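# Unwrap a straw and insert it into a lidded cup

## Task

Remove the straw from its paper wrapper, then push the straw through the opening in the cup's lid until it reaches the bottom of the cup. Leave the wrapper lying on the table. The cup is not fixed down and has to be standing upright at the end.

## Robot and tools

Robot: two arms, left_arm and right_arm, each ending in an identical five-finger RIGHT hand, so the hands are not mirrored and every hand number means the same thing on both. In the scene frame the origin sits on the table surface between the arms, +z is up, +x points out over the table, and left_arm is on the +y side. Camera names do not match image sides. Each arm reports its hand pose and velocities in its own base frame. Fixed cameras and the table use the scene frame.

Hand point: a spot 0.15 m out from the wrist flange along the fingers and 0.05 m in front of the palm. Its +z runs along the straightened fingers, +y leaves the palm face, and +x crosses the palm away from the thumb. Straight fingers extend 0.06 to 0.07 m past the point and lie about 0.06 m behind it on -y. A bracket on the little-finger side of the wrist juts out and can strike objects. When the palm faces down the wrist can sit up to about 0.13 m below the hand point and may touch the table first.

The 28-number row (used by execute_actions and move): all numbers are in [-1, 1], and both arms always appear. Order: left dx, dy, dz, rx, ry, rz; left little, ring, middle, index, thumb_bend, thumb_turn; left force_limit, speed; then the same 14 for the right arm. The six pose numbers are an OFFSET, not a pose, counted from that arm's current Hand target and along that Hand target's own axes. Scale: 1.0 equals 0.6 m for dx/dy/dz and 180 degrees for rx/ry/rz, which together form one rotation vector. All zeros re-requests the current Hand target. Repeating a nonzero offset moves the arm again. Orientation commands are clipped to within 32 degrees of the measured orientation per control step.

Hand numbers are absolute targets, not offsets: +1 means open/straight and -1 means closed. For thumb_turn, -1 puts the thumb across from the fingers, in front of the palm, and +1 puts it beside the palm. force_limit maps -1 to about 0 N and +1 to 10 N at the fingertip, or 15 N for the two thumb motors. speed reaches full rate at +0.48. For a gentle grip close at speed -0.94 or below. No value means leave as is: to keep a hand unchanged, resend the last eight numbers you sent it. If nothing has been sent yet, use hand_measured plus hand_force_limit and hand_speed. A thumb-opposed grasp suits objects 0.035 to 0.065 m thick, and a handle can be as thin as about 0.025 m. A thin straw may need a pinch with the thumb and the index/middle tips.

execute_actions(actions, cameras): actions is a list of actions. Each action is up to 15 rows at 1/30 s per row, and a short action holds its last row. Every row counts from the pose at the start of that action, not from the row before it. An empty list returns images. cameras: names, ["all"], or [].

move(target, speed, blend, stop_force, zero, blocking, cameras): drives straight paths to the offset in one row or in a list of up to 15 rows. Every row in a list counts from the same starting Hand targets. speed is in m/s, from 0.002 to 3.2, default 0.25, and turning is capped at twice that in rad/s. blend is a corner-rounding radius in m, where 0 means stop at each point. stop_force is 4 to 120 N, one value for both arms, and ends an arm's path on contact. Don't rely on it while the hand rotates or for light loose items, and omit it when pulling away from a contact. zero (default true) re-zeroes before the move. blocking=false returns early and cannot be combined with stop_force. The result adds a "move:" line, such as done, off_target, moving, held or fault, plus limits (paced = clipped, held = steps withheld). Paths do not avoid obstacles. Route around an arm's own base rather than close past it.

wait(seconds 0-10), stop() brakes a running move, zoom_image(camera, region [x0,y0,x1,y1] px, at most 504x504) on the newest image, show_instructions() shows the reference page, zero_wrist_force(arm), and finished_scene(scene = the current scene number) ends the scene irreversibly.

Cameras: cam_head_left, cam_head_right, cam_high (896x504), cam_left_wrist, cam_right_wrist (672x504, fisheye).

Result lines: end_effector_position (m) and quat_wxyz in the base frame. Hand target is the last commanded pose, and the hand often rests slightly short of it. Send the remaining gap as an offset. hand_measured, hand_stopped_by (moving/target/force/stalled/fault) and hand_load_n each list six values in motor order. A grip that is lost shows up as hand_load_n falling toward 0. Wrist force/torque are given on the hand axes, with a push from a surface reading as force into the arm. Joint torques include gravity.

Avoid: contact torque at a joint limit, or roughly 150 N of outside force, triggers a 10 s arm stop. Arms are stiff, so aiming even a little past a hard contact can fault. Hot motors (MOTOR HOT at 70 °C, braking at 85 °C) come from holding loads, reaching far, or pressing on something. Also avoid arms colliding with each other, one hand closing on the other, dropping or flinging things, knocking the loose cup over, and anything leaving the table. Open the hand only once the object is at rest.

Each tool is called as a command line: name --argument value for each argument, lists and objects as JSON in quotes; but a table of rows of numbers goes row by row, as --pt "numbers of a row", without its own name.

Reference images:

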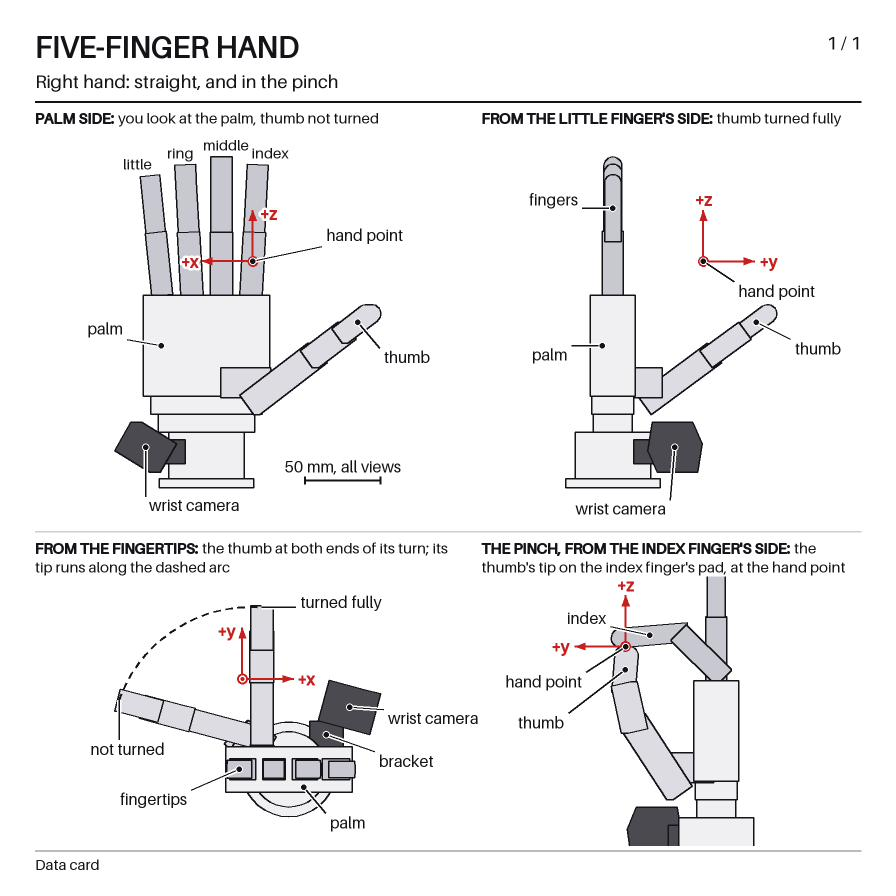

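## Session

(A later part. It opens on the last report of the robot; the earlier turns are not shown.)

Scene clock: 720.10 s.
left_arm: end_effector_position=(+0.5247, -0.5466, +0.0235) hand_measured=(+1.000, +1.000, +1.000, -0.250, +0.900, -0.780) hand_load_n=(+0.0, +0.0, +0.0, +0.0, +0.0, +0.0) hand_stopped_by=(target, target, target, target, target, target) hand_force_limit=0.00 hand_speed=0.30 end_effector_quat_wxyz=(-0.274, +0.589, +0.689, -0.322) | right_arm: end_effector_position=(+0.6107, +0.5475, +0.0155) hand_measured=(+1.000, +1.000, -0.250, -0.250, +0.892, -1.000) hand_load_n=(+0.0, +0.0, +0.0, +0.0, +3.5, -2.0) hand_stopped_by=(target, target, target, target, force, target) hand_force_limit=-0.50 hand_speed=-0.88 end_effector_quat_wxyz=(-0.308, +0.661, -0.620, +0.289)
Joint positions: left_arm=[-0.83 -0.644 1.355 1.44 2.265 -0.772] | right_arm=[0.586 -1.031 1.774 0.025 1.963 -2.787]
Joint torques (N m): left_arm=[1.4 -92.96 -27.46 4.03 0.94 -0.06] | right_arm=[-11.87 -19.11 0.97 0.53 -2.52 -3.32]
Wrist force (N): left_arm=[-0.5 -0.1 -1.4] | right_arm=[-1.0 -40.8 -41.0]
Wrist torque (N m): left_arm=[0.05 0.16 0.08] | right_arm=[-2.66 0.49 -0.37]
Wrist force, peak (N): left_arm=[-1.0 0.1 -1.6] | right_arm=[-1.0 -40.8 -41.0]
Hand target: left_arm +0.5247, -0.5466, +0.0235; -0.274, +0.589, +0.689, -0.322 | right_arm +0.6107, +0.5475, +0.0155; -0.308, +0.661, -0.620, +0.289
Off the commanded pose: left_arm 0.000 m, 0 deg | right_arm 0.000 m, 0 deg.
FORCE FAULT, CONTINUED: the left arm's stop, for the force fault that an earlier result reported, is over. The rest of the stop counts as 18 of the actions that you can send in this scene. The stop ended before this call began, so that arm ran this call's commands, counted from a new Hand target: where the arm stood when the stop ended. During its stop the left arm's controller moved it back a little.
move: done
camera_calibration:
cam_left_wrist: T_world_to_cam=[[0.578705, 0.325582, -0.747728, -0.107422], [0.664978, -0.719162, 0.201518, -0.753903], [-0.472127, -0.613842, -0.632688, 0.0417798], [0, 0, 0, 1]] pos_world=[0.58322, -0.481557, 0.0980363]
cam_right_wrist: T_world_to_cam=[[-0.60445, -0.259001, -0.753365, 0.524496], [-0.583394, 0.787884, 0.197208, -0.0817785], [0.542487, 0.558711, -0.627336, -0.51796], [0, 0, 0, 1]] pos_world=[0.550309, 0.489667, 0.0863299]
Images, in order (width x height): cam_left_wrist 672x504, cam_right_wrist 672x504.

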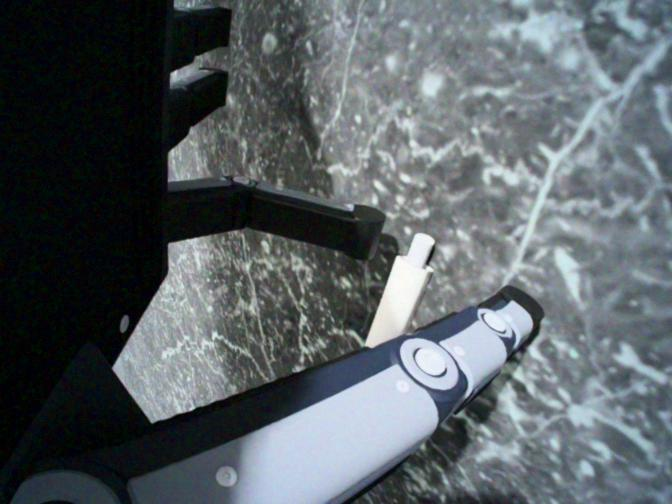

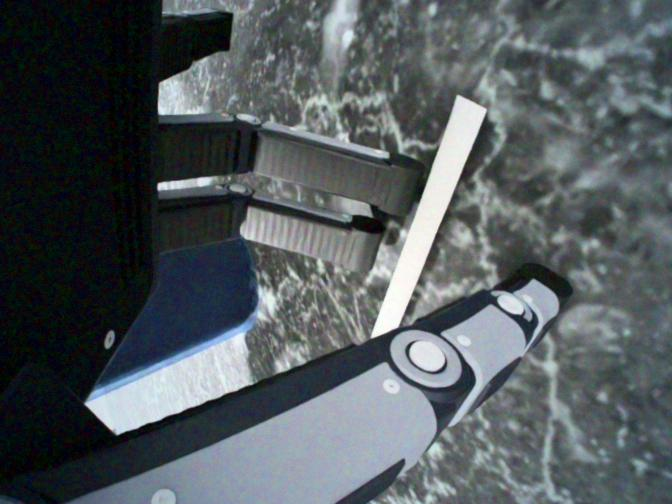

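move --pt "0 -0.0383 -0.0322 0 0 0 1 1 1 -0.25 0.9 -0.78 0 0.3 0 -0.0038 -0.0032 0 0 0 1 1 -0.25 -0.25 0.1 -1 -0.5 -0.88" --pt "0.1667 -0.1532 -0.1286 0 0 0 1 1 1 -0.25 0.9 -0.78 0 0.3 0 -0.0038 -0.0032 0 0 0 1 1 -0.25 -0.25 0.05 -1 -0.5 -0.88" --speed '[0.1,0.3]' --cameras '["cam_right_wrist","cam_left_wrist","cam_head_left"]'

Scene clock: 743.03 s.
left_arm: end_effector_position=(+0.5090, -0.4476, +0.1434) hand_measured=(+1.000, +1.000, +1.000, -0.250, +0.900, -0.780) hand_load_n=(+0.0, +0.0, +0.0, +0.0, +0.0, +0.0) hand_stopped_by=(target, target, target, target, target, target) hand_force_limit=0.00 hand_speed=0.30 end_effector_quat_wxyz=(-0.274, +0.589, +0.689, -0.322) | right_arm: end_effector_position=(+0.6107, +0.5475, +0.0185) hand_measured=(+1.000, +1.000, -0.250, -0.250, +0.182, -1.000) hand_load_n=(+0.0, +0.0, +4.0, +0.0, +3.5, +0.5) hand_stopped_by=(target, target, target, target, force, target) hand_force_limit=-0.50 hand_speed=-0.88 end_effector_quat_wxyz=(-0.308, +0.661, -0.620, +0.289)
Joint positions: left_arm=[-0.756 -0.856 1.522 1.534 2.223 -0.694] | right_arm=[0.586 -1.034 1.773 0.03 1.963 -2.787]
Joint torques (N m): left_arm=[21.68 -94.41 -23.03 6.56 -1.8 1.85] | right_arm=[-0.45 -81.76 -32.7 3.58 2.38 0.73]
Wrist force (N): left_arm=[-0.6 -1.0 -0.8] | right_arm=[0.7 1.0 -0.7]
Wrist torque (N m): left_arm=[-0.12 0.22 -0.11] | right_arm=[0.16 -0.06 0.06]
Wrist force, peak (N): left_arm=[0.7 -1.7 -2.0] | right_arm=[-1.0 -42.1 -42.1]
Hand target: left_arm +0.5090, -0.4476, +0.1434; -0.274, +0.589, +0.689, -0.322 | right_arm +0.6107, +0.5475, +0.0185; -0.308, +0.661, -0.620, +0.289
Off the commanded pose: left_arm 0.000 m, 0 deg | right_arm 0.000 m, 0 deg.
move: done
camera_calibration:
cam_left_wrist: T_world_to_cam=[[0.578705, 0.325582, -0.747728, -0.040991], [0.664978, -0.719162, 0.201518, -0.696407], [-0.472127, -0.613842, -0.632688, 0.170934], [0, 0, 0, 1]] pos_world=[0.56752, -0.382557, 0.217836]
cam_right_wrist: T_world_to_cam=[[-0.60445, -0.259001, -0.753365, 0.526681], [-0.583394, 0.787884, 0.197208, -0.0823504], [0.542487, 0.558711, -0.627336, -0.516141], [0, 0, 0, 1]] pos_world=[0.550309, 0.489667, 0.0892299]
Images, in order (width x height): cam_head_left 896x504, cam_left_wrist 672x504, cam_right_wrist 672x504.

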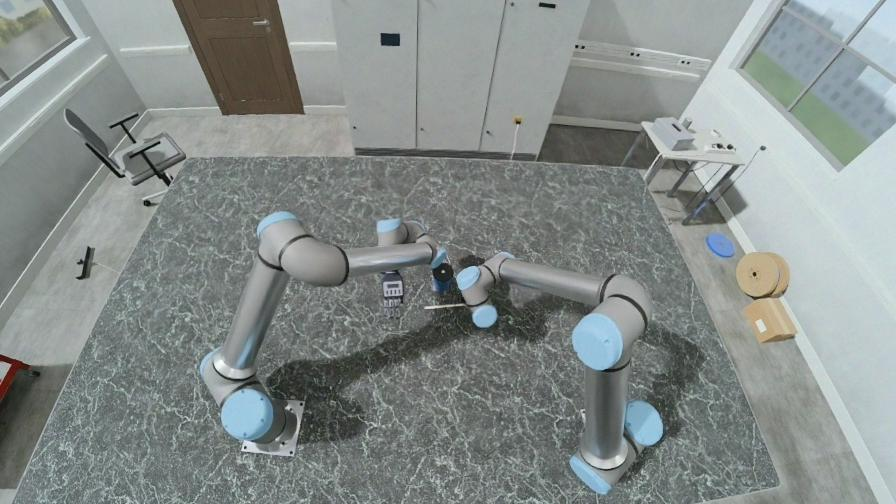

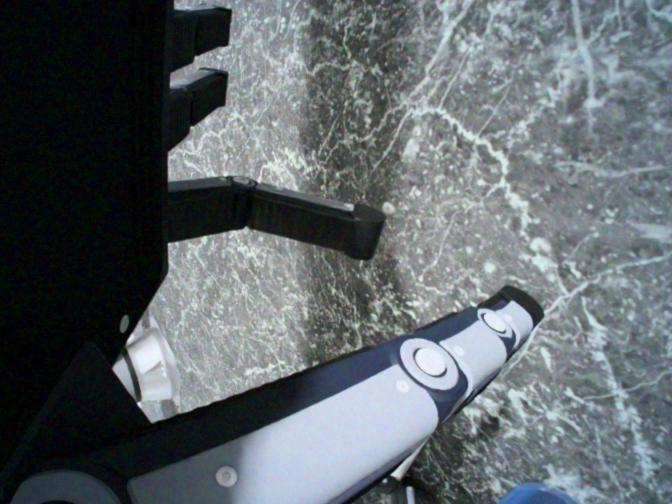

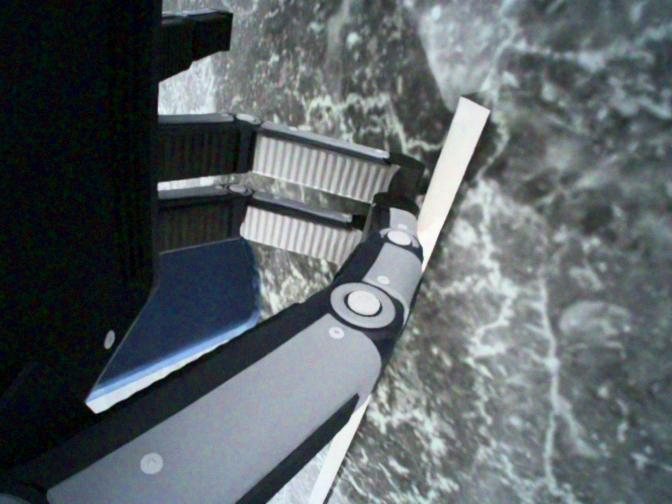

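move --pt "0 0 0 0 0 0 1 1 1 -0.25 0.9 -0.78 0 0.3 -0.0018 -0.0155 -0.0503 0.0833 0 0 1 1 1 0.3 0.35 -0.78 0 0.2" --speed 0.2 --cameras '["cam_right_wrist"]'

Scene clock: 809.73 s.
left_arm: end_effector_position=(+0.5090, -0.4476, +0.1434) hand_measured=(+1.000, +1.000, +1.000, -0.250, +0.900, -0.780) hand_load_n=(+0.0, +0.0, +0.0, +0.0, +0.0, +0.0) hand_stopped_by=(target, target, target, target, target, target) hand_force_limit=0.00 hand_speed=0.30 end_effector_quat_wxyz=(-0.274, +0.589, +0.689, -0.322) | right_arm: end_effector_position=(+0.5935, +0.5475, +0.0450) hand_measured=(+1.000, +1.000, +1.000, +0.300, +0.350, -0.780) hand_load_n=(+0.0, +0.0, +0.0, +0.0, +0.0, +0.0) hand_stopped_by=(target, target, target, target, target, target) hand_force_limit=0.00 hand_speed=0.20 end_effector_quat_wxyz=(-0.392, +0.615, -0.577, +0.367)
Joint positions: left_arm=[-0.756 -0.856 1.522 1.534 2.223 -0.694] | right_arm=[0.644 -1.116 1.925 -0.301 2.09 -2.871]
Joint torques (N m): left_arm=[23.18 -92.84 -23.44 6.58 -1.71 2.01] | right_arm=[5.68 -74.6 -17.81 -1.63 4.13 -3.61]
Wrist force (N): left_arm=[-0.5 -0.6 -1.3] | right_arm=[0.1 0.9 -0.7]
Wrist torque (N m): left_arm=[-0.04 0.21 -0.09] | right_arm=[0.17 0.03 0.06]
Wrist force, peak (N): left_arm=[-0.9 -0.7 -1.4] | right_arm=[0.9 -8.5 -21.5]
Hand target: left_arm +0.5090, -0.4476, +0.1434; -0.274, +0.589, +0.689, -0.322 | right_arm +0.5935, +0.5475, +0.0450; -0.392, +0.615, -0.577, +0.368
Off the commanded pose: left_arm 0.000 m, 0 deg | right_arm 0.000 m, 0 deg.
move: done
camera_calibration:
cam_right_wrist: T_world_to_cam=[[-0.389094, -0.245089, -0.887996, 0.406904], [-0.616202, 0.785795, 0.0531207, -0.0704782], [0.684763, 0.567854, -0.456773, -0.587261], [0, 0, 0, 1]] pos_world=[0.51703, 0.488587, 0.096828]
Images, in order (width x height): cam_right_wrist 672x504.

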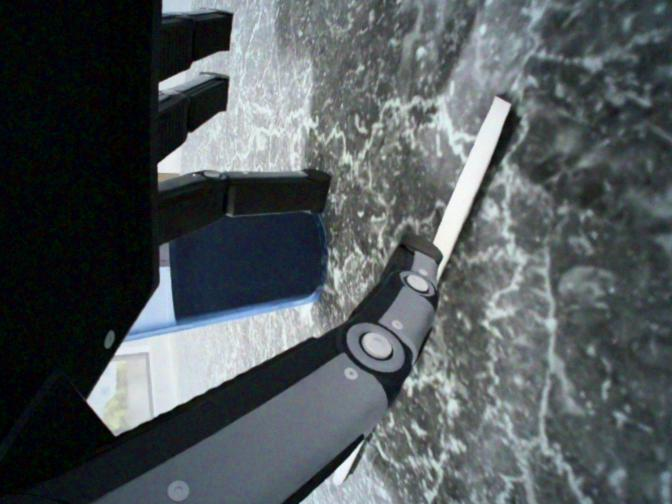

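move --pt "0 0 0 0 0 0 1 1 1 -0.25 0.9 -0.78 0 0.3 0 0.0483 0.0226 0 0 0 1 1 1 0.3 0.35 -0.78 0 0.2" --speed 0.025 --stop_force 4 --cameras '["cam_right_wrist"]'

Scene clock: 828.53 s.
left_arm: end_effector_position=(+0.5090, -0.4476, +0.1434) hand_measured=(+1.000, +1.000, +1.000, -0.250, +0.900, -0.780) hand_load_n=(+0.0, +0.0, +0.0, +0.0, +0.0, +0.0) hand_stopped_by=(target, target, target, target, target, target) hand_force_limit=0.00 hand_speed=0.30 end_effector_quat_wxyz=(-0.274, +0.589, +0.689, -0.322) | right_arm: end_effector_position=(+0.5936, +0.5475, +0.0166) hand_measured=(+1.000, +1.000, +1.000, +0.300, +0.348, -0.780) hand_load_n=(+0.0, +0.0, +0.0, +0.0, -2.0, +0.0) hand_stopped_by=(target, target, target, target, target, target) hand_force_limit=0.00 hand_speed=0.20 end_effector_quat_wxyz=(-0.392, +0.615, -0.577, +0.368)
Joint positions: left_arm=[-0.756 -0.856 1.522 1.534 2.223 -0.694] | right_arm=[0.644 -1.079 1.936 -0.349 2.09 -2.871]
Joint torques (N m): left_arm=[22.11 -93.55 -22.78 6.65 -1.71 1.57] | right_arm=[-3.35 -72.82 -28.86 3.39 1.38 -3.11]
Wrist force (N): left_arm=[-0.5 -0.8 -1.0] | right_arm=[0.4 -2.0 -2.6]
Wrist torque (N m): left_arm=[-0.09 0.21 -0.10] | right_arm=[0.09 0.02 0.04]
Wrist force, peak (N): left_arm=[-0.7 -1.2 -1.4] | right_arm=[0.2 -11.7 -15.3]
Hand target: left_arm +0.5090, -0.4476, +0.1434; -0.274, +0.589, +0.689, -0.322 | right_arm +0.5936, +0.5475, +0.0166; -0.392, +0.615, -0.577, +0.368 (not the last commanded pose)
Off the commanded pose: left_arm 0.000 m, 0 deg | right_arm 0.004 m, 0 deg.
move: contact (right_arm)
camera_calibration:
cam_right_wrist: T_world_to_cam=[[-0.388894, -0.245088, -0.888084, 0.381587], [-0.616258, 0.785758, 0.0530115, -0.0689152], [0.684827, 0.567905, -0.456614, -0.600302], [0, 0, 0, 1]] pos_world=[0.51703, 0.488587, 0.0684283]
Images, in order (width x height): cam_right_wrist 672x504.

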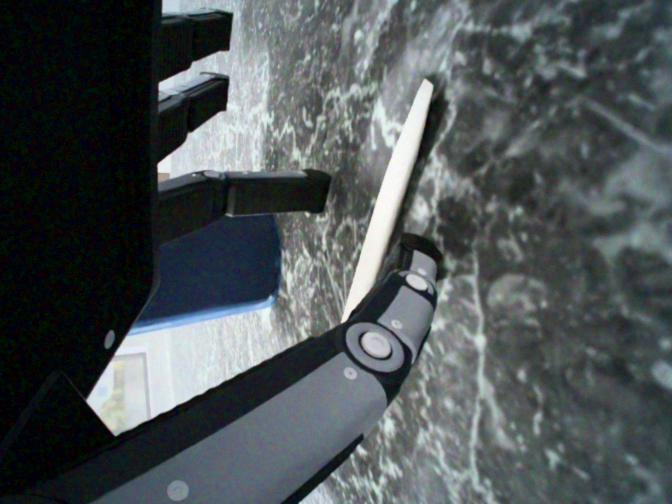

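move --pt "0 0 0 0 0 0 1 1 1 -0.25 0.9 -0.78 0 0.3 0 0 0 0 0 0 1 1 1 -0.5 0.35 -0.78 -0.1 -0.85" --speed 0.05 --cameras '["cam_right_wrist"]'

Scene clock: 842.43 s.
left_arm: end_effector_position=(+0.5090, -0.4476, +0.1434) hand_measured=(+1.000, +1.000, +1.000, -0.250, +0.900, -0.780) hand_load_n=(+0.0, +0.0, +0.0, +0.0, +0.0, +0.0) hand_stopped_by=(target, target, target, target, target, target) hand_force_limit=0.00 hand_speed=0.30 end_effector_quat_wxyz=(-0.274, +0.589, +0.689, -0.322) | right_arm: end_effector_position=(+0.5936, +0.5475, +0.0167) hand_measured=(+1.000, +1.000, +1.000, -0.434, +0.350, -0.780) hand_load_n=(+0.0, +0.0, +0.0, +5.5, -0.5, -1.0) hand_stopped_by=(target, target, target, force, target, target) hand_force_limit=-0.10 hand_speed=-0.85 end_effector_quat_wxyz=(-0.392, +0.615, -0.577, +0.368)
Joint positions: left_arm=[-0.756 -0.856 1.522 1.534 2.223 -0.694] | right_arm=[0.644 -1.079 1.936 -0.349 2.09 -2.871]
Joint torques (N m): left_arm=[21.27 -94.68 -22.66 6.52 -1.79 1.78] | right_arm=[0.38 -70.61 -24.89 2.61 2.1 -2.69]
Wrist force (N): left_arm=[-0.6 -0.4 -1.2] | right_arm=[0.3 -6.2 -1.2]
Wrist torque (N m): left_arm=[0.00 0.21 -0.09] | right_arm=[0.11 0.05 -0.01]
Wrist force, peak (N): left_arm=[-0.5 -1.2 -1.5] | right_arm=[0.4 -6.3 -1.1]
Hand target: left_arm +0.5090, -0.4476, +0.1434; -0.274, +0.589, +0.689, -0.322 | right_arm +0.5936, +0.5475, +0.0166; -0.392, +0.615, -0.577, +0.368
Off the commanded pose: left_arm 0.000 m, 0 deg | right_arm 0.000 m, 0 deg.
move: done
camera_calibration:
cam_right_wrist: T_world_to_cam=[[-0.388868, -0.245066, -0.888102, 0.381564], [-0.616216, 0.785793, 0.0529837, -0.068952], [0.68488, 0.567866, -0.456583, -0.600312], [0, 0, 0, 1]] pos_world=[0.51703, 0.488587, 0.0684283]
Images, in order (width x height): cam_right_wrist 672x504.

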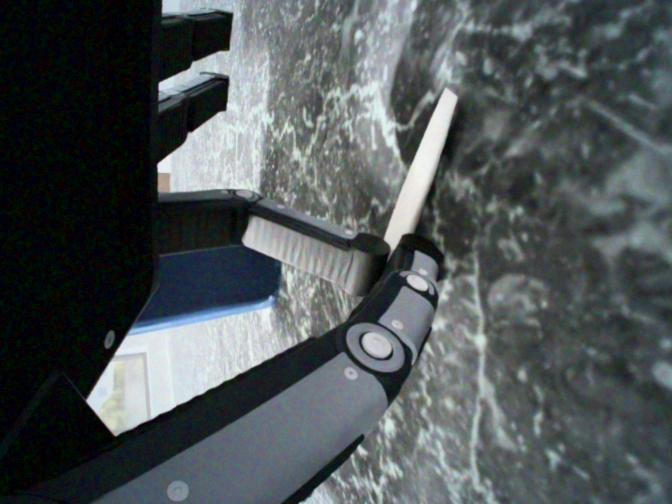

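move --pt "0 0 0 0 0 0 1 1 1 -0.25 0.9 -0.78 0 0.3 0 -0.302 -0.141 0 0 0 1 1 1 -0.5 0.35 -0.78 -0.1 -0.85" --speed 0.15 --cameras '["all"]'

Scene clock: 856.93 s.
left_arm: end_effector_position=(+0.5090, -0.4476, +0.1434) hand_measured=(+1.000, +1.000, +1.000, -0.250, +0.900, -0.780) hand_load_n=(+0.0, +0.0, +0.0, +0.0, +0.0, +0.0) hand_stopped_by=(target, target, target, target, target, target) hand_force_limit=0.00 hand_speed=0.30 end_effector_quat_wxyz=(-0.274, +0.589, +0.689, -0.322) | right_arm: end_effector_position=(+0.5934, +0.5475, +0.2164) hand_measured=(+1.000, +1.000, +1.000, -0.434, +0.350, -0.780) hand_load_n=(+0.0, +0.0, +0.0, +2.0, +2.0, +0.0) hand_stopped_by=(target, target, target, force, target, target) hand_force_limit=-0.10 hand_speed=-0.85 end_effector_quat_wxyz=(-0.392, +0.615, -0.577, +0.368)
Joint positions: left_arm=[-0.756 -0.856 1.522 1.534 2.223 -0.694] | right_arm=[0.644 -1.296 1.812 -0.007 2.091 -2.871]
Joint torques (N m): left_arm=[20.84 -93.43 -22.36 6.47 -1.67 1.77] | right_arm=[2.84 -65.39 -37.57 3.14 4.07 2.97]
Wrist force (N): left_arm=[-0.5 -0.7 -1.0] | right_arm=[-0.2 1.3 -0.6]
Wrist torque (N m): left_arm=[-0.06 0.20 -0.10] | right_arm=[0.25 0.11 -0.02]
Wrist force, peak (N): left_arm=[-0.5 -1.4 -1.5] | right_arm=[0.7 -6.4 -1.2]
Hand target: left_arm +0.5090, -0.4476, +0.1434; -0.274, +0.589, +0.689, -0.322 | right_arm +0.5934, +0.5475, +0.2166; -0.392, +0.615, -0.577, +0.368
Off the commanded pose: left_arm 0.000 m, 0 deg | right_arm 0.000 m, 0 deg.
move: done
camera_calibration:
cam_left_wrist: T_world_to_cam=[[0.578705, 0.325582, -0.747728, -0.040991], [0.664978, -0.719162, 0.201518, -0.696407], [-0.472127, -0.613842, -0.632688, 0.170934], [0, 0, 0, 1]] pos_world=[0.56752, -0.382557, 0.217836]
cam_right_wrist: T_world_to_cam=[[-0.388894, -0.245088, -0.888084, 0.558963], [-0.616258, 0.785758, 0.0530115, -0.0794899], [0.684827, 0.567905, -0.456614, -0.508945], [0, 0, 0, 1]] pos_world=[0.51693, 0.488487, 0.268228]

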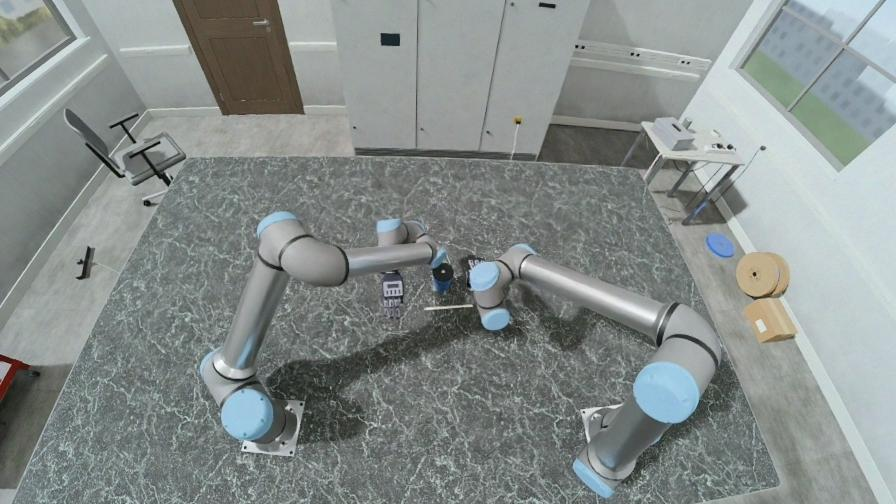

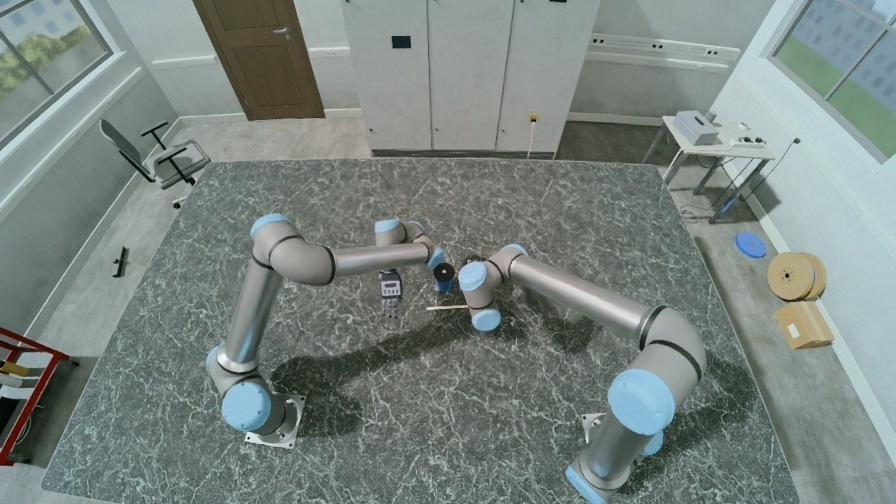

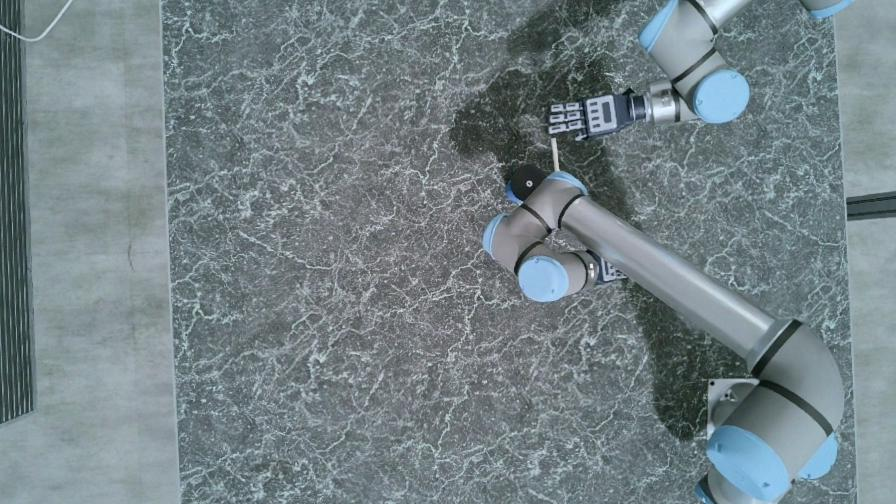

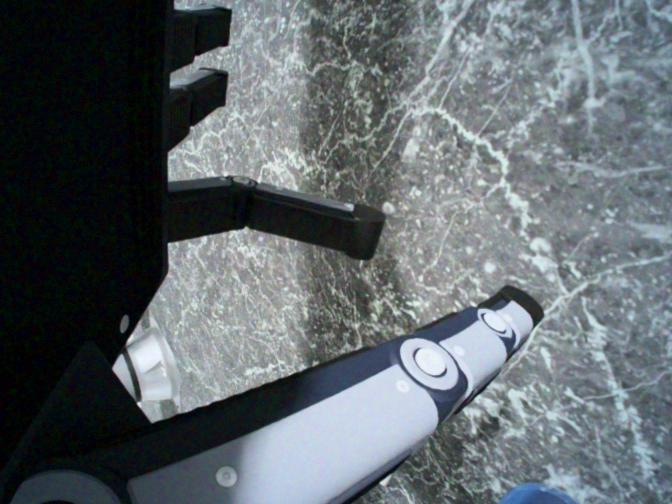

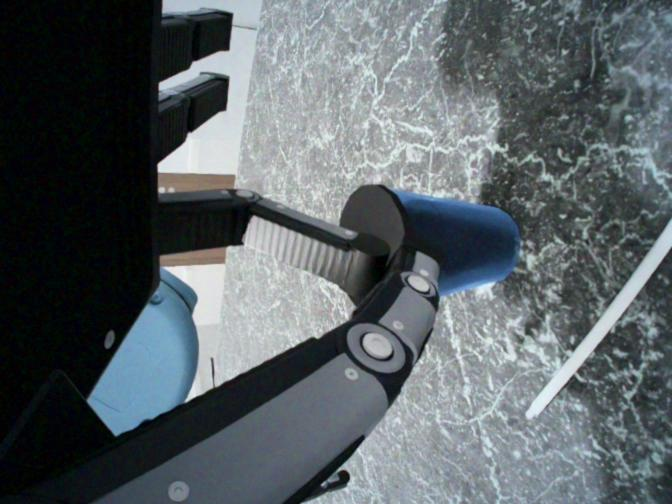

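move --pt "0 0 0 0 0 0 1 1 1 -0.25 0.9 -0.78 0 0.3 -0.0552 0.2577 0.1042 0.0278 0 0 1 1 1 0.3 0.25 -0.78 -0.1 0.2" --speed 0.25 --cameras '["cam_right_wrist"]'

move --pt "0 0 0 0 0 0 1 1 1 -0.25 0.9 -0.78 0 0.3 0 0.0627 0.0228 0 0 0 1 1 1 0.3 0.25 -0.78 -0.1 0.2" --speed 0.025 --stop_force 4 --cameras '["cam_right_wrist"]'

Scene clock: 953.30 s.
left_arm: end_effector_position=(+0.5090, -0.4476, +0.1434) hand_measured=(+1.000, +1.000, +1.000, -0.250, +0.900, -0.780) hand_load_n=(+0.0, +0.0, +0.0, +0.0, +0.0, +0.0) hand_stopped_by=(target, target, target, target, target, target) hand_force_limit=0.00 hand_speed=0.30 end_effector_quat_wxyz=(-0.274, +0.589, +0.689, -0.322) | right_arm: end_effector_position=(+0.5827, +0.5800, +0.0502) hand_measured=(+1.000, +1.000, +1.000, +0.300, +0.250, -0.780) hand_load_n=(+0.0, +0.0, +0.0, -0.5, +0.0, +0.0) hand_stopped_by=(target, target, target, target, target, target) hand_force_limit=-0.10 hand_speed=0.20 end_effector_quat_wxyz=(-0.419, +0.597, -0.560, +0.392)
Joint positions: left_arm=[-0.756 -0.856 1.522 1.534 2.223 -0.694] | right_arm=[0.71 -1.099 1.923 -0.396 2.172 -2.889]
Joint torques (N m): left_arm=[20.64 -91.54 -23.28 6.5 -1.87 1.45] | right_arm=[6.83 -53.23 -19.72 -0.99 4.24 -3.36]
Wrist force (N): left_arm=[-0.8 -1.0 -0.7] | right_arm=[-0.1 1.0 -0.6]
Wrist torque (N m): left_arm=[-0.13 0.23 -0.13] | right_arm=[0.23 0.10 0.02]
Wrist force, peak (N): left_arm=[-0.9 -0.7 -1.8] | right_arm=[-0.2 2.4 -0.4]
Hand target: left_arm +0.5090, -0.4476, +0.1434; -0.274, +0.589, +0.689, -0.322 | right_arm +0.5827, +0.5800, +0.0500; -0.419, +0.597, -0.560, +0.392
Off the commanded pose: left_arm 0.000 m, 0 deg | right_arm 0.000 m, 0 deg.
move: done
camera_calibration:
cam_right_wrist: T_world_to_cam=[[-0.310109, -0.239987, -0.919912, 0.367882], [-0.618659, 0.785651, 0.00359369, -0.0989859], [0.721868, 0.570227, -0.392107, -0.622099], [0, 0, 0, 1]] pos_world=[0.501918, 0.520793, 0.0948452]
Images, in order (width x height): cam_right_wrist 672x504.

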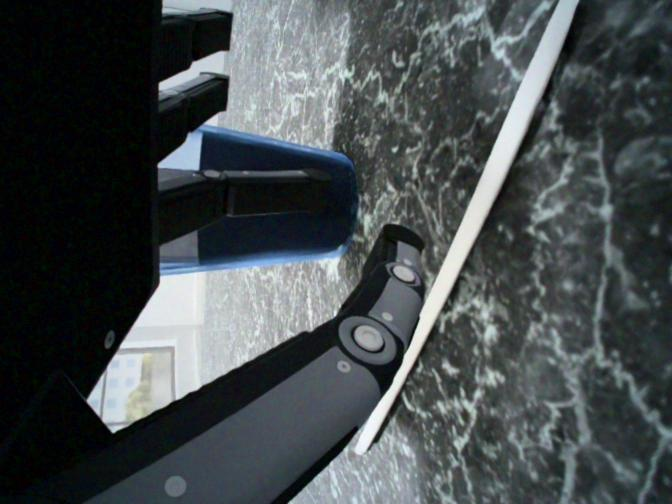

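Scene clock: 955.97 s.
left_arm: end_effector_position=(+0.5090, -0.4476, +0.1434) hand_measured=(+1.000, +1.000, +1.000, -0.250, +0.900, -0.780) hand_load_n=(+0.0, +0.0, +0.0, +0.0, +0.0, +0.0) hand_stopped_by=(target, target, target, target, target, target) hand_force_limit=0.00 hand_speed=0.30 end_effector_quat_wxyz=(-0.274, +0.589, +0.689, -0.322) | right_arm: end_effector_position=(+0.5826, +0.5800, +0.0144) hand_measured=(+1.000, +1.000, +1.000, +0.300, +0.248, -0.780) hand_load_n=(+0.0, +0.0, +0.0, +0.0, -2.0, -0.5) hand_stopped_by=(target, target, target, target, target, target) hand_force_limit=-0.10 hand_speed=0.20 end_effector_quat_wxyz=(-0.419, +0.597, -0.560, +0.392)
Joint positions: left_arm=[-0.756 -0.856 1.522 1.534 2.223 -0.694] | right_arm=[0.71 -1.052 1.934 -0.455 2.172 -2.889]
Joint torques (N m): left_arm=[21.91 -92.99 -23.24 6.19 -1.44 1.61] | right_arm=[-7.19 -74.93 -28.97 3.13 2.12 -1.46]
Wrist force (N): left_arm=[-0.4 -0.5 -1.1] | right_arm=[0.2 -1.7 -1.2]
Wrist torque (N m): left_arm=[-0.02 0.19 -0.08] | right_arm=[0.19 0.08 0.03]
Wrist force, peak (N): left_arm=[-1.0 -0.7 -1.5] | right_arm=[0.3 -10.1 -11.0]
Hand target: left_arm +0.5090, -0.4476, +0.1434; -0.274, +0.589, +0.689, -0.322 | right_arm +0.5826, +0.5800, +0.0144; -0.419, +0.597, -0.560, +0.392 (not the last commanded pose)
Off the commanded pose: left_arm 0.000 m, 0 deg | right_arm 0.004 m, 0 deg.
move: contact (right_arm)
camera_calibration:
cam_right_wrist: T_world_to_cam=[[-0.310109, -0.239987, -0.919912, 0.334949], [-0.618659, 0.785651, 0.00359369, -0.0988573], [0.721868, 0.570227, -0.392107, -0.636137], [0, 0, 0, 1]] pos_world=[0.501918, 0.520793, 0.0590452]
Images, in order (width x height): cam_right_wrist 672x504.

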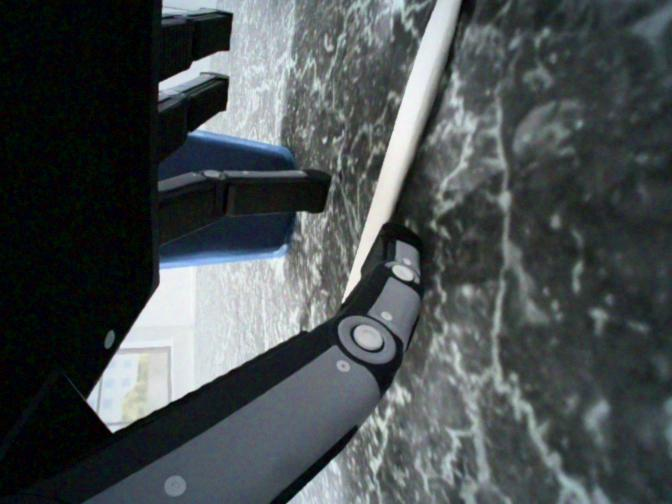

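move --pt "0 0 0 0 0 0 1 1 1 -0.25 0.9 -0.78 0 0.3 0 0 0 0 0 0 1 1 1 -0.35 0.25 -0.78 -0.3 -0.85" --speed 0.05 --cameras '["cam_right_wrist"]'

zoom_image --camera "cam_right_wrist" --region '[280, 60, 560, 360]'

Scene clock: 966.87 s.
left_arm: end_effector_position=(+0.5090, -0.4476, +0.1434) hand_measured=(+1.000, +1.000, +1.000, -0.250, +0.900, -0.780) hand_load_n=(+0.0, +0.0, +0.0, +0.0, +0.0, +0.0) hand_stopped_by=(target, target, target, target, target, target) hand_force_limit=0.00 hand_speed=0.30 end_effector_quat_wxyz=(-0.274, +0.589, +0.689, -0.322) | right_arm: end_effector_position=(+0.5827, +0.5800, +0.0145) hand_measured=(+1.000, +1.000, +1.000, -0.226, +0.250, -0.780) hand_load_n=(+0.0, +0.0, +0.0, +4.0, -1.0, -1.0) hand_stopped_by=(target, target, target, force, target, target) hand_force_limit=-0.30 hand_speed=-0.85 end_effector_quat_wxyz=(-0.419, +0.597, -0.560, +0.392)
Joint positions: left_arm=[-0.756 -0.856 1.522 1.534 2.223 -0.694] | right_arm=[0.71 -1.052 1.934 -0.455 2.172 -2.889]
Joint torques (N m): left_arm=[20.89 -92.69 -23.11 6.51 -1.4 1.77] | right_arm=[-6.62 -74.03 -27.3 2.6 -0.85 -1.85]
Wrist force (N): left_arm=[-0.8 -1.0 -1.4] | right_arm=[0.2 -3.6 -0.6]
Wrist torque (N m): left_arm=[-0.08 0.26 -0.12] | right_arm=[0.13 0.05 0.02]
Wrist force, peak (N): left_arm=[-0.8 -1.0 -1.4] | right_arm=[0.3 -3.6 -0.8]
Hand target: left_arm +0.5090, -0.4476, +0.1434; -0.274, +0.589, +0.689, -0.322 | right_arm +0.5826, +0.5800, +0.0144; -0.419, +0.597, -0.560, +0.392
Off the commanded pose: left_arm 0.000 m, 0 deg | right_arm 0.000 m, 0 deg.
move: done
camera_calibration:
cam_right_wrist: T_world_to_cam=[[-0.310109, -0.239987, -0.919912, 0.334949], [-0.618659, 0.785651, 0.00359369, -0.0988573], [0.721868, 0.570227, -0.392107, -0.636137], [0, 0, 0, 1]] pos_world=[0.501918, 0.520793, 0.0590452]
Images, in order (width x height): cam_right_wrist 672x504.

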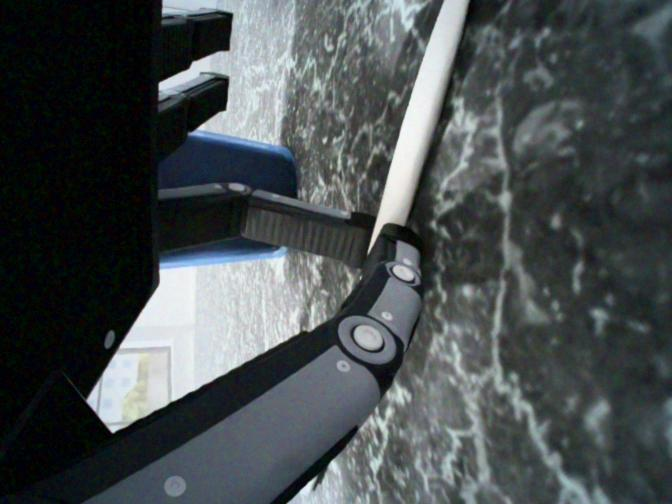

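Scaled by 1.680 from the camera's 672x504 image, which has a finer 960x720 frame.

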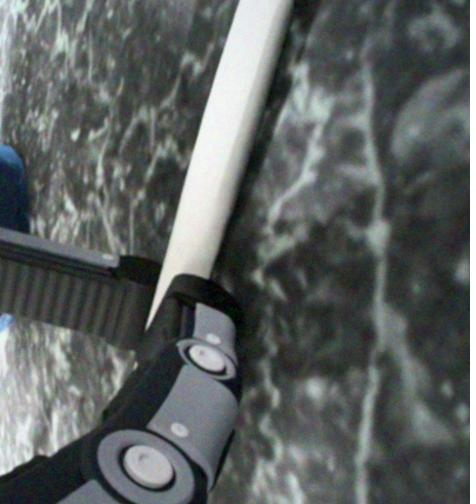

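move --pt "0 0 0 0 0 0 1 1 1 -0.25 0.9 -0.78 0 0.3 0 0 0 0 0 0 1 1 1 -0.45 0.25 -0.78 0.1 -0.85" --pt "0 0 0 0 0 0 1 1 1 -0.25 0.9 -0.78 0 0.3 0 -0.1567 -0.057 0 0 0 1 1 1 -0.45 0.25 -0.78 0.1 -0.85" --speed 0.08 --cameras '["cam_right_wrist","cam_head_left"]'

Scene clock: 979.87 s.
left_arm: end_effector_position=(+0.5090, -0.4476, +0.1434) hand_measured=(+1.000, +1.000, +1.000, -0.250, +0.900, -0.780) hand_load_n=(+0.0, +0.0, +0.0, +0.0, +0.0, +0.0) hand_stopped_by=(target, target, target, target, target, target) hand_force_limit=0.00 hand_speed=0.30 end_effector_quat_wxyz=(-0.274, +0.589, +0.689, -0.322) | right_arm: end_effector_position=(+0.5826, +0.5800, +0.1143) hand_measured=(+1.000, +1.000, +1.000, -0.236, +0.250, -0.780) hand_load_n=(+0.0, +0.0, +0.0, +4.5, +3.0, -1.0) hand_stopped_by=(target, target, target, force, target, target) hand_force_limit=0.10 hand_speed=-0.85 end_effector_quat_wxyz=(-0.419, +0.598, -0.560, +0.392)
Joint positions: left_arm=[-0.756 -0.856 1.522 1.534 2.223 -0.694] | right_arm=[0.71 -1.176 1.892 -0.289 2.172 -2.89]
Joint torques (N m): left_arm=[19.91 -93.52 -23.68 6.32 -1.38 1.42] | right_arm=[-8.74 -70.81 -36.01 2.57 -1.12 1.79]
Wrist force (N): left_arm=[-0.6 -0.9 -1.3] | right_arm=[-0.2 1.3 -1.1]
Wrist torque (N m): left_arm=[-0.08 0.23 -0.11] | right_arm=[0.25 0.17 0.04]
Wrist force, peak (N): left_arm=[-0.7 -0.8 -1.7] | right_arm=[0.3 -5.6 -0.6]
Hand target: left_arm +0.5090, -0.4476, +0.1434; -0.274, +0.589, +0.689, -0.322 | right_arm +0.5826, +0.5800, +0.1145; -0.419, +0.597, -0.560, +0.392
Off the commanded pose: left_arm 0.000 m, 0 deg | right_arm 0.000 m, 0 deg.
move: done
camera_calibration:
cam_right_wrist: T_world_to_cam=[[-0.310052, -0.240059, -0.919913, 0.426858], [-0.618687, 0.785629, 0.00350855, -0.0991773], [0.721868, 0.570226, -0.392108, -0.596965], [0, 0, 0, 1]] pos_world=[0.501918, 0.520793, 0.158945]
Images, in order (width x height): cam_head_left 896x504, cam_right_wrist 672x504.

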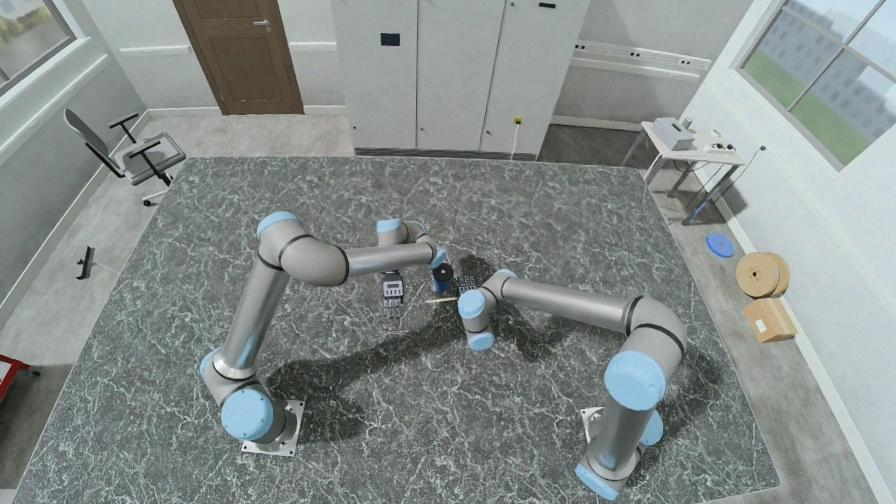

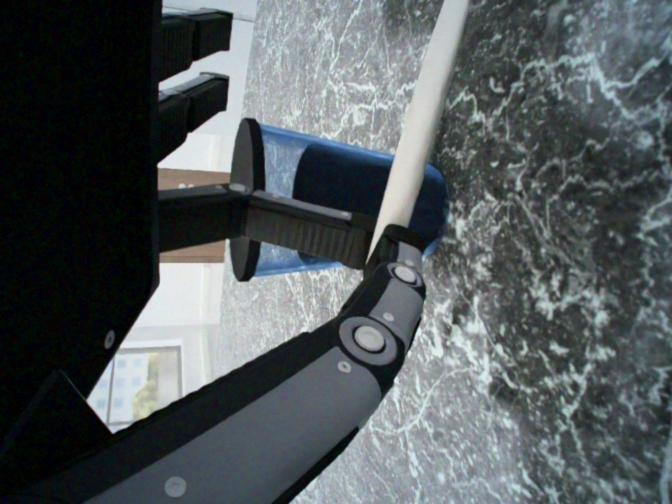

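move --pt "0.1262 -0.3153 -0.1607 -0.1207 0.3346 0.7166 1 1 1 0.3 0.4 -0.78 0 0.3 0 -0.2914 -0.106 0 0 0 1 1 1 -0.45 0.25 -0.78 0.1 -0.85" --pt "0.0998 -0.4483 -0.1835 0.6772 -0.4813 -0.4818 1 1 1 0.3 0.4 -0.78 0 0.3 -0.0822 -0.2538 -0.208 -0.0924 -0.2559 0.4323 1 1 1 -0.45 0.25 -0.78 0.1 -0.85" --speed 0.4 --blend 0.04 --cameras '["all"]'

Scene clock: 1189.20 s.
left_arm: end_effector_position=(+0.4121, -0.4019, +0.4201) hand_measured=(+1.000, +1.000, +1.000, +0.300, +0.400, -0.780) hand_load_n=(+0.0, +0.0, +0.0, +0.0, +0.0, +0.5) hand_stopped_by=(target, target, target, target, target, target) hand_force_limit=0.00 hand_speed=0.30 end_effector_quat_wxyz=(+0.248, +0.662, -0.248, +0.662) | right_arm: end_effector_position=(+0.5144, +0.6250, +0.3003) hand_measured=(+1.000, +1.000, +1.000, -0.236, +0.250, -0.780) hand_load_n=(-0.5, +0.0, +0.0, +4.5, +3.0, -1.0) hand_stopped_by=(target, target, target, force, target, target) hand_force_limit=0.10 hand_speed=-0.85 end_effector_quat_wxyz=(+0.654, -0.270, +0.653, +0.270)
Joint positions: left_arm=[-1.226 -2.078 2.335 -0.257 1.061 1.571] | right_arm=[0.49 -1.41 2.177 -0.767 1.277 -1.571]
Joint torques (N m): left_arm=[-19.5 -12.1 -35.76 -4.29 -2.99 1.43] | right_arm=[6.64 -32.12 -23.95 -3.19 3.59 2.6]
Wrist force (N): left_arm=[-1.3 -0.6 -2.2] | right_arm=[1.1 0.4 -1.5]
Wrist torque (N m): left_arm=[0.15 0.48 -0.20] | right_arm=[0.16 0.04 -0.24]
Wrist force, peak (N): left_arm=[-2.2 -0.9 -2.3] | right_arm=[1.4 0.8 -1.6]
Hand target: left_arm +0.4121, -0.4019, +0.4201; +0.248, +0.662, -0.248, +0.662 | right_arm +0.5144, +0.6250, +0.3003; +0.654, -0.270, +0.653, +0.270
Off the commanded pose: left_arm 0.000 m, 0 deg | right_arm 0.000 m, 0 deg.
move: done
camera_calibration:
cam_left_wrist: T_world_to_cam=[[-0.636263, -0.73585, 0.231719, -0.130262], [-0.54016, 0.21047, -0.814819, 0.642338], [0.550814, -0.643605, -0.531391, -0.147736], [0, 0, 0, 1]] pos_world=[0.345459, -0.32613, 0.475068]
cam_right_wrist: T_world_to_cam=[[-0.682233, 0.697215, -0.220111, -0.0169781], [-0.513091, -0.24209, 0.823487, 0.164365], [0.52086, 0.674747, 0.522896, -0.737047], [0, 0, 0, 1]] pos_world=[0.45665, 0.548949, 0.24631]

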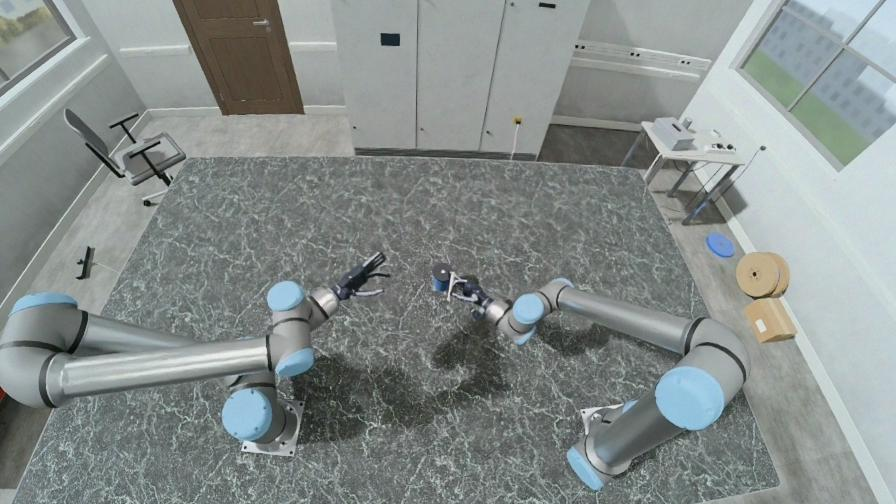

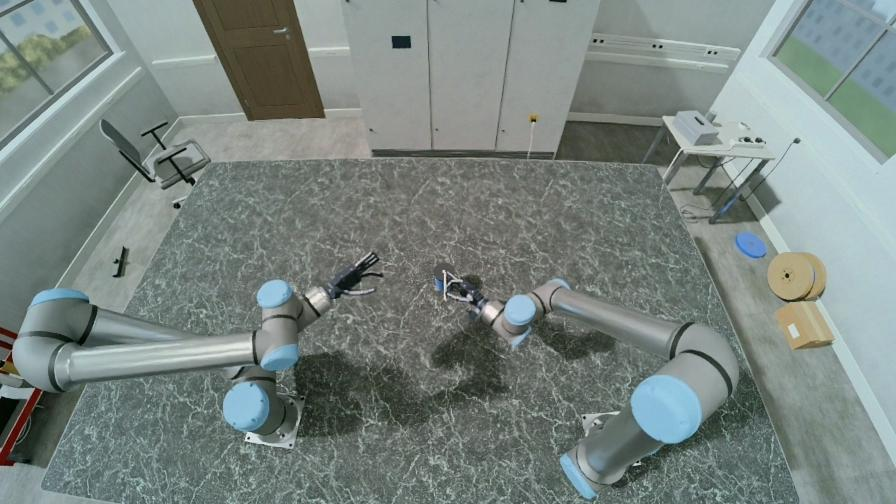

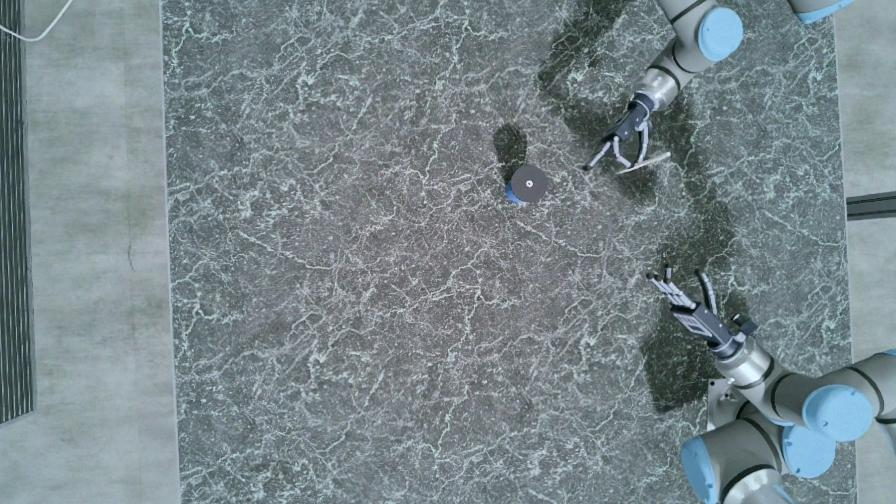

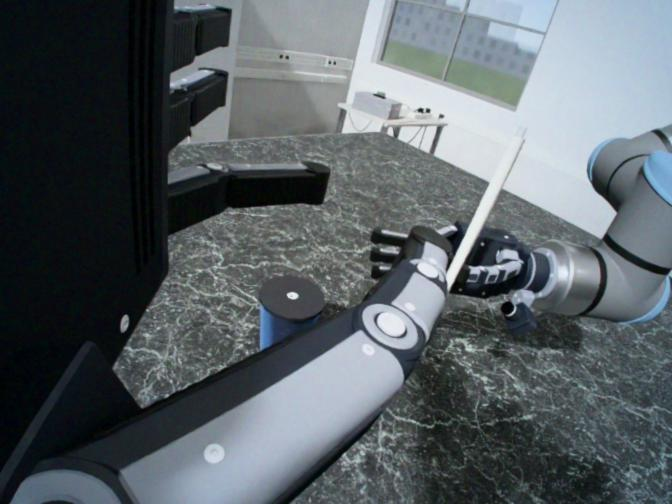

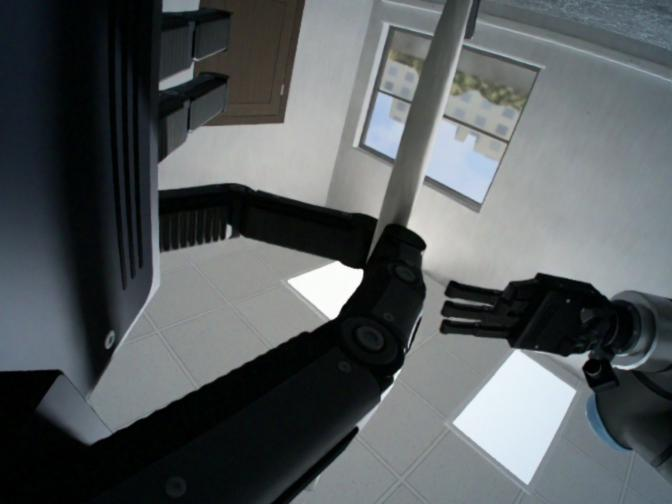

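zoom_image --camera "cam_left_wrist" --region '[380, 100, 560, 320]'

zoom_image --camera "cam_head_left" --region '[330, 230, 540, 350]'

zoom_image --camera "cam_head_right" --region '[330, 230, 540, 350]'

Scaled by 2.291 from the camera's 672x504 image, which has a finer 960x720 frame.

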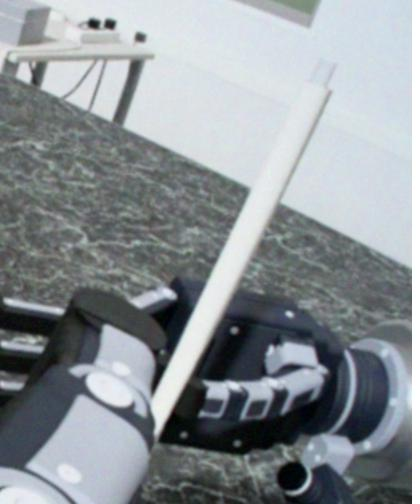

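Scaled by 2.400 from the camera's 896x504 image, which has a finer 1280x720 frame.

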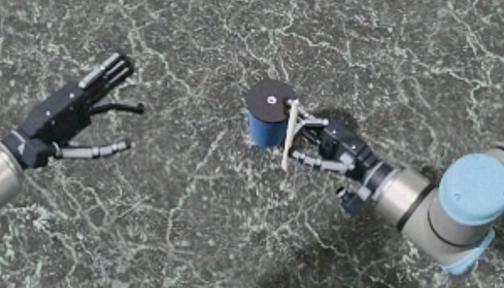

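Scaled by 2.400 from the camera's 896x504 image, which has a finer 1280x720 frame.

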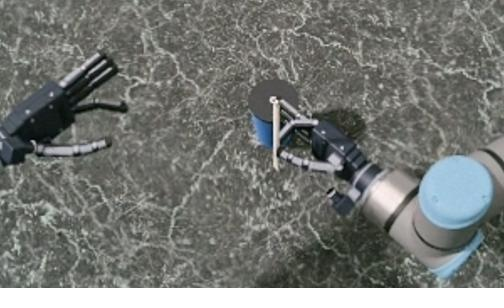

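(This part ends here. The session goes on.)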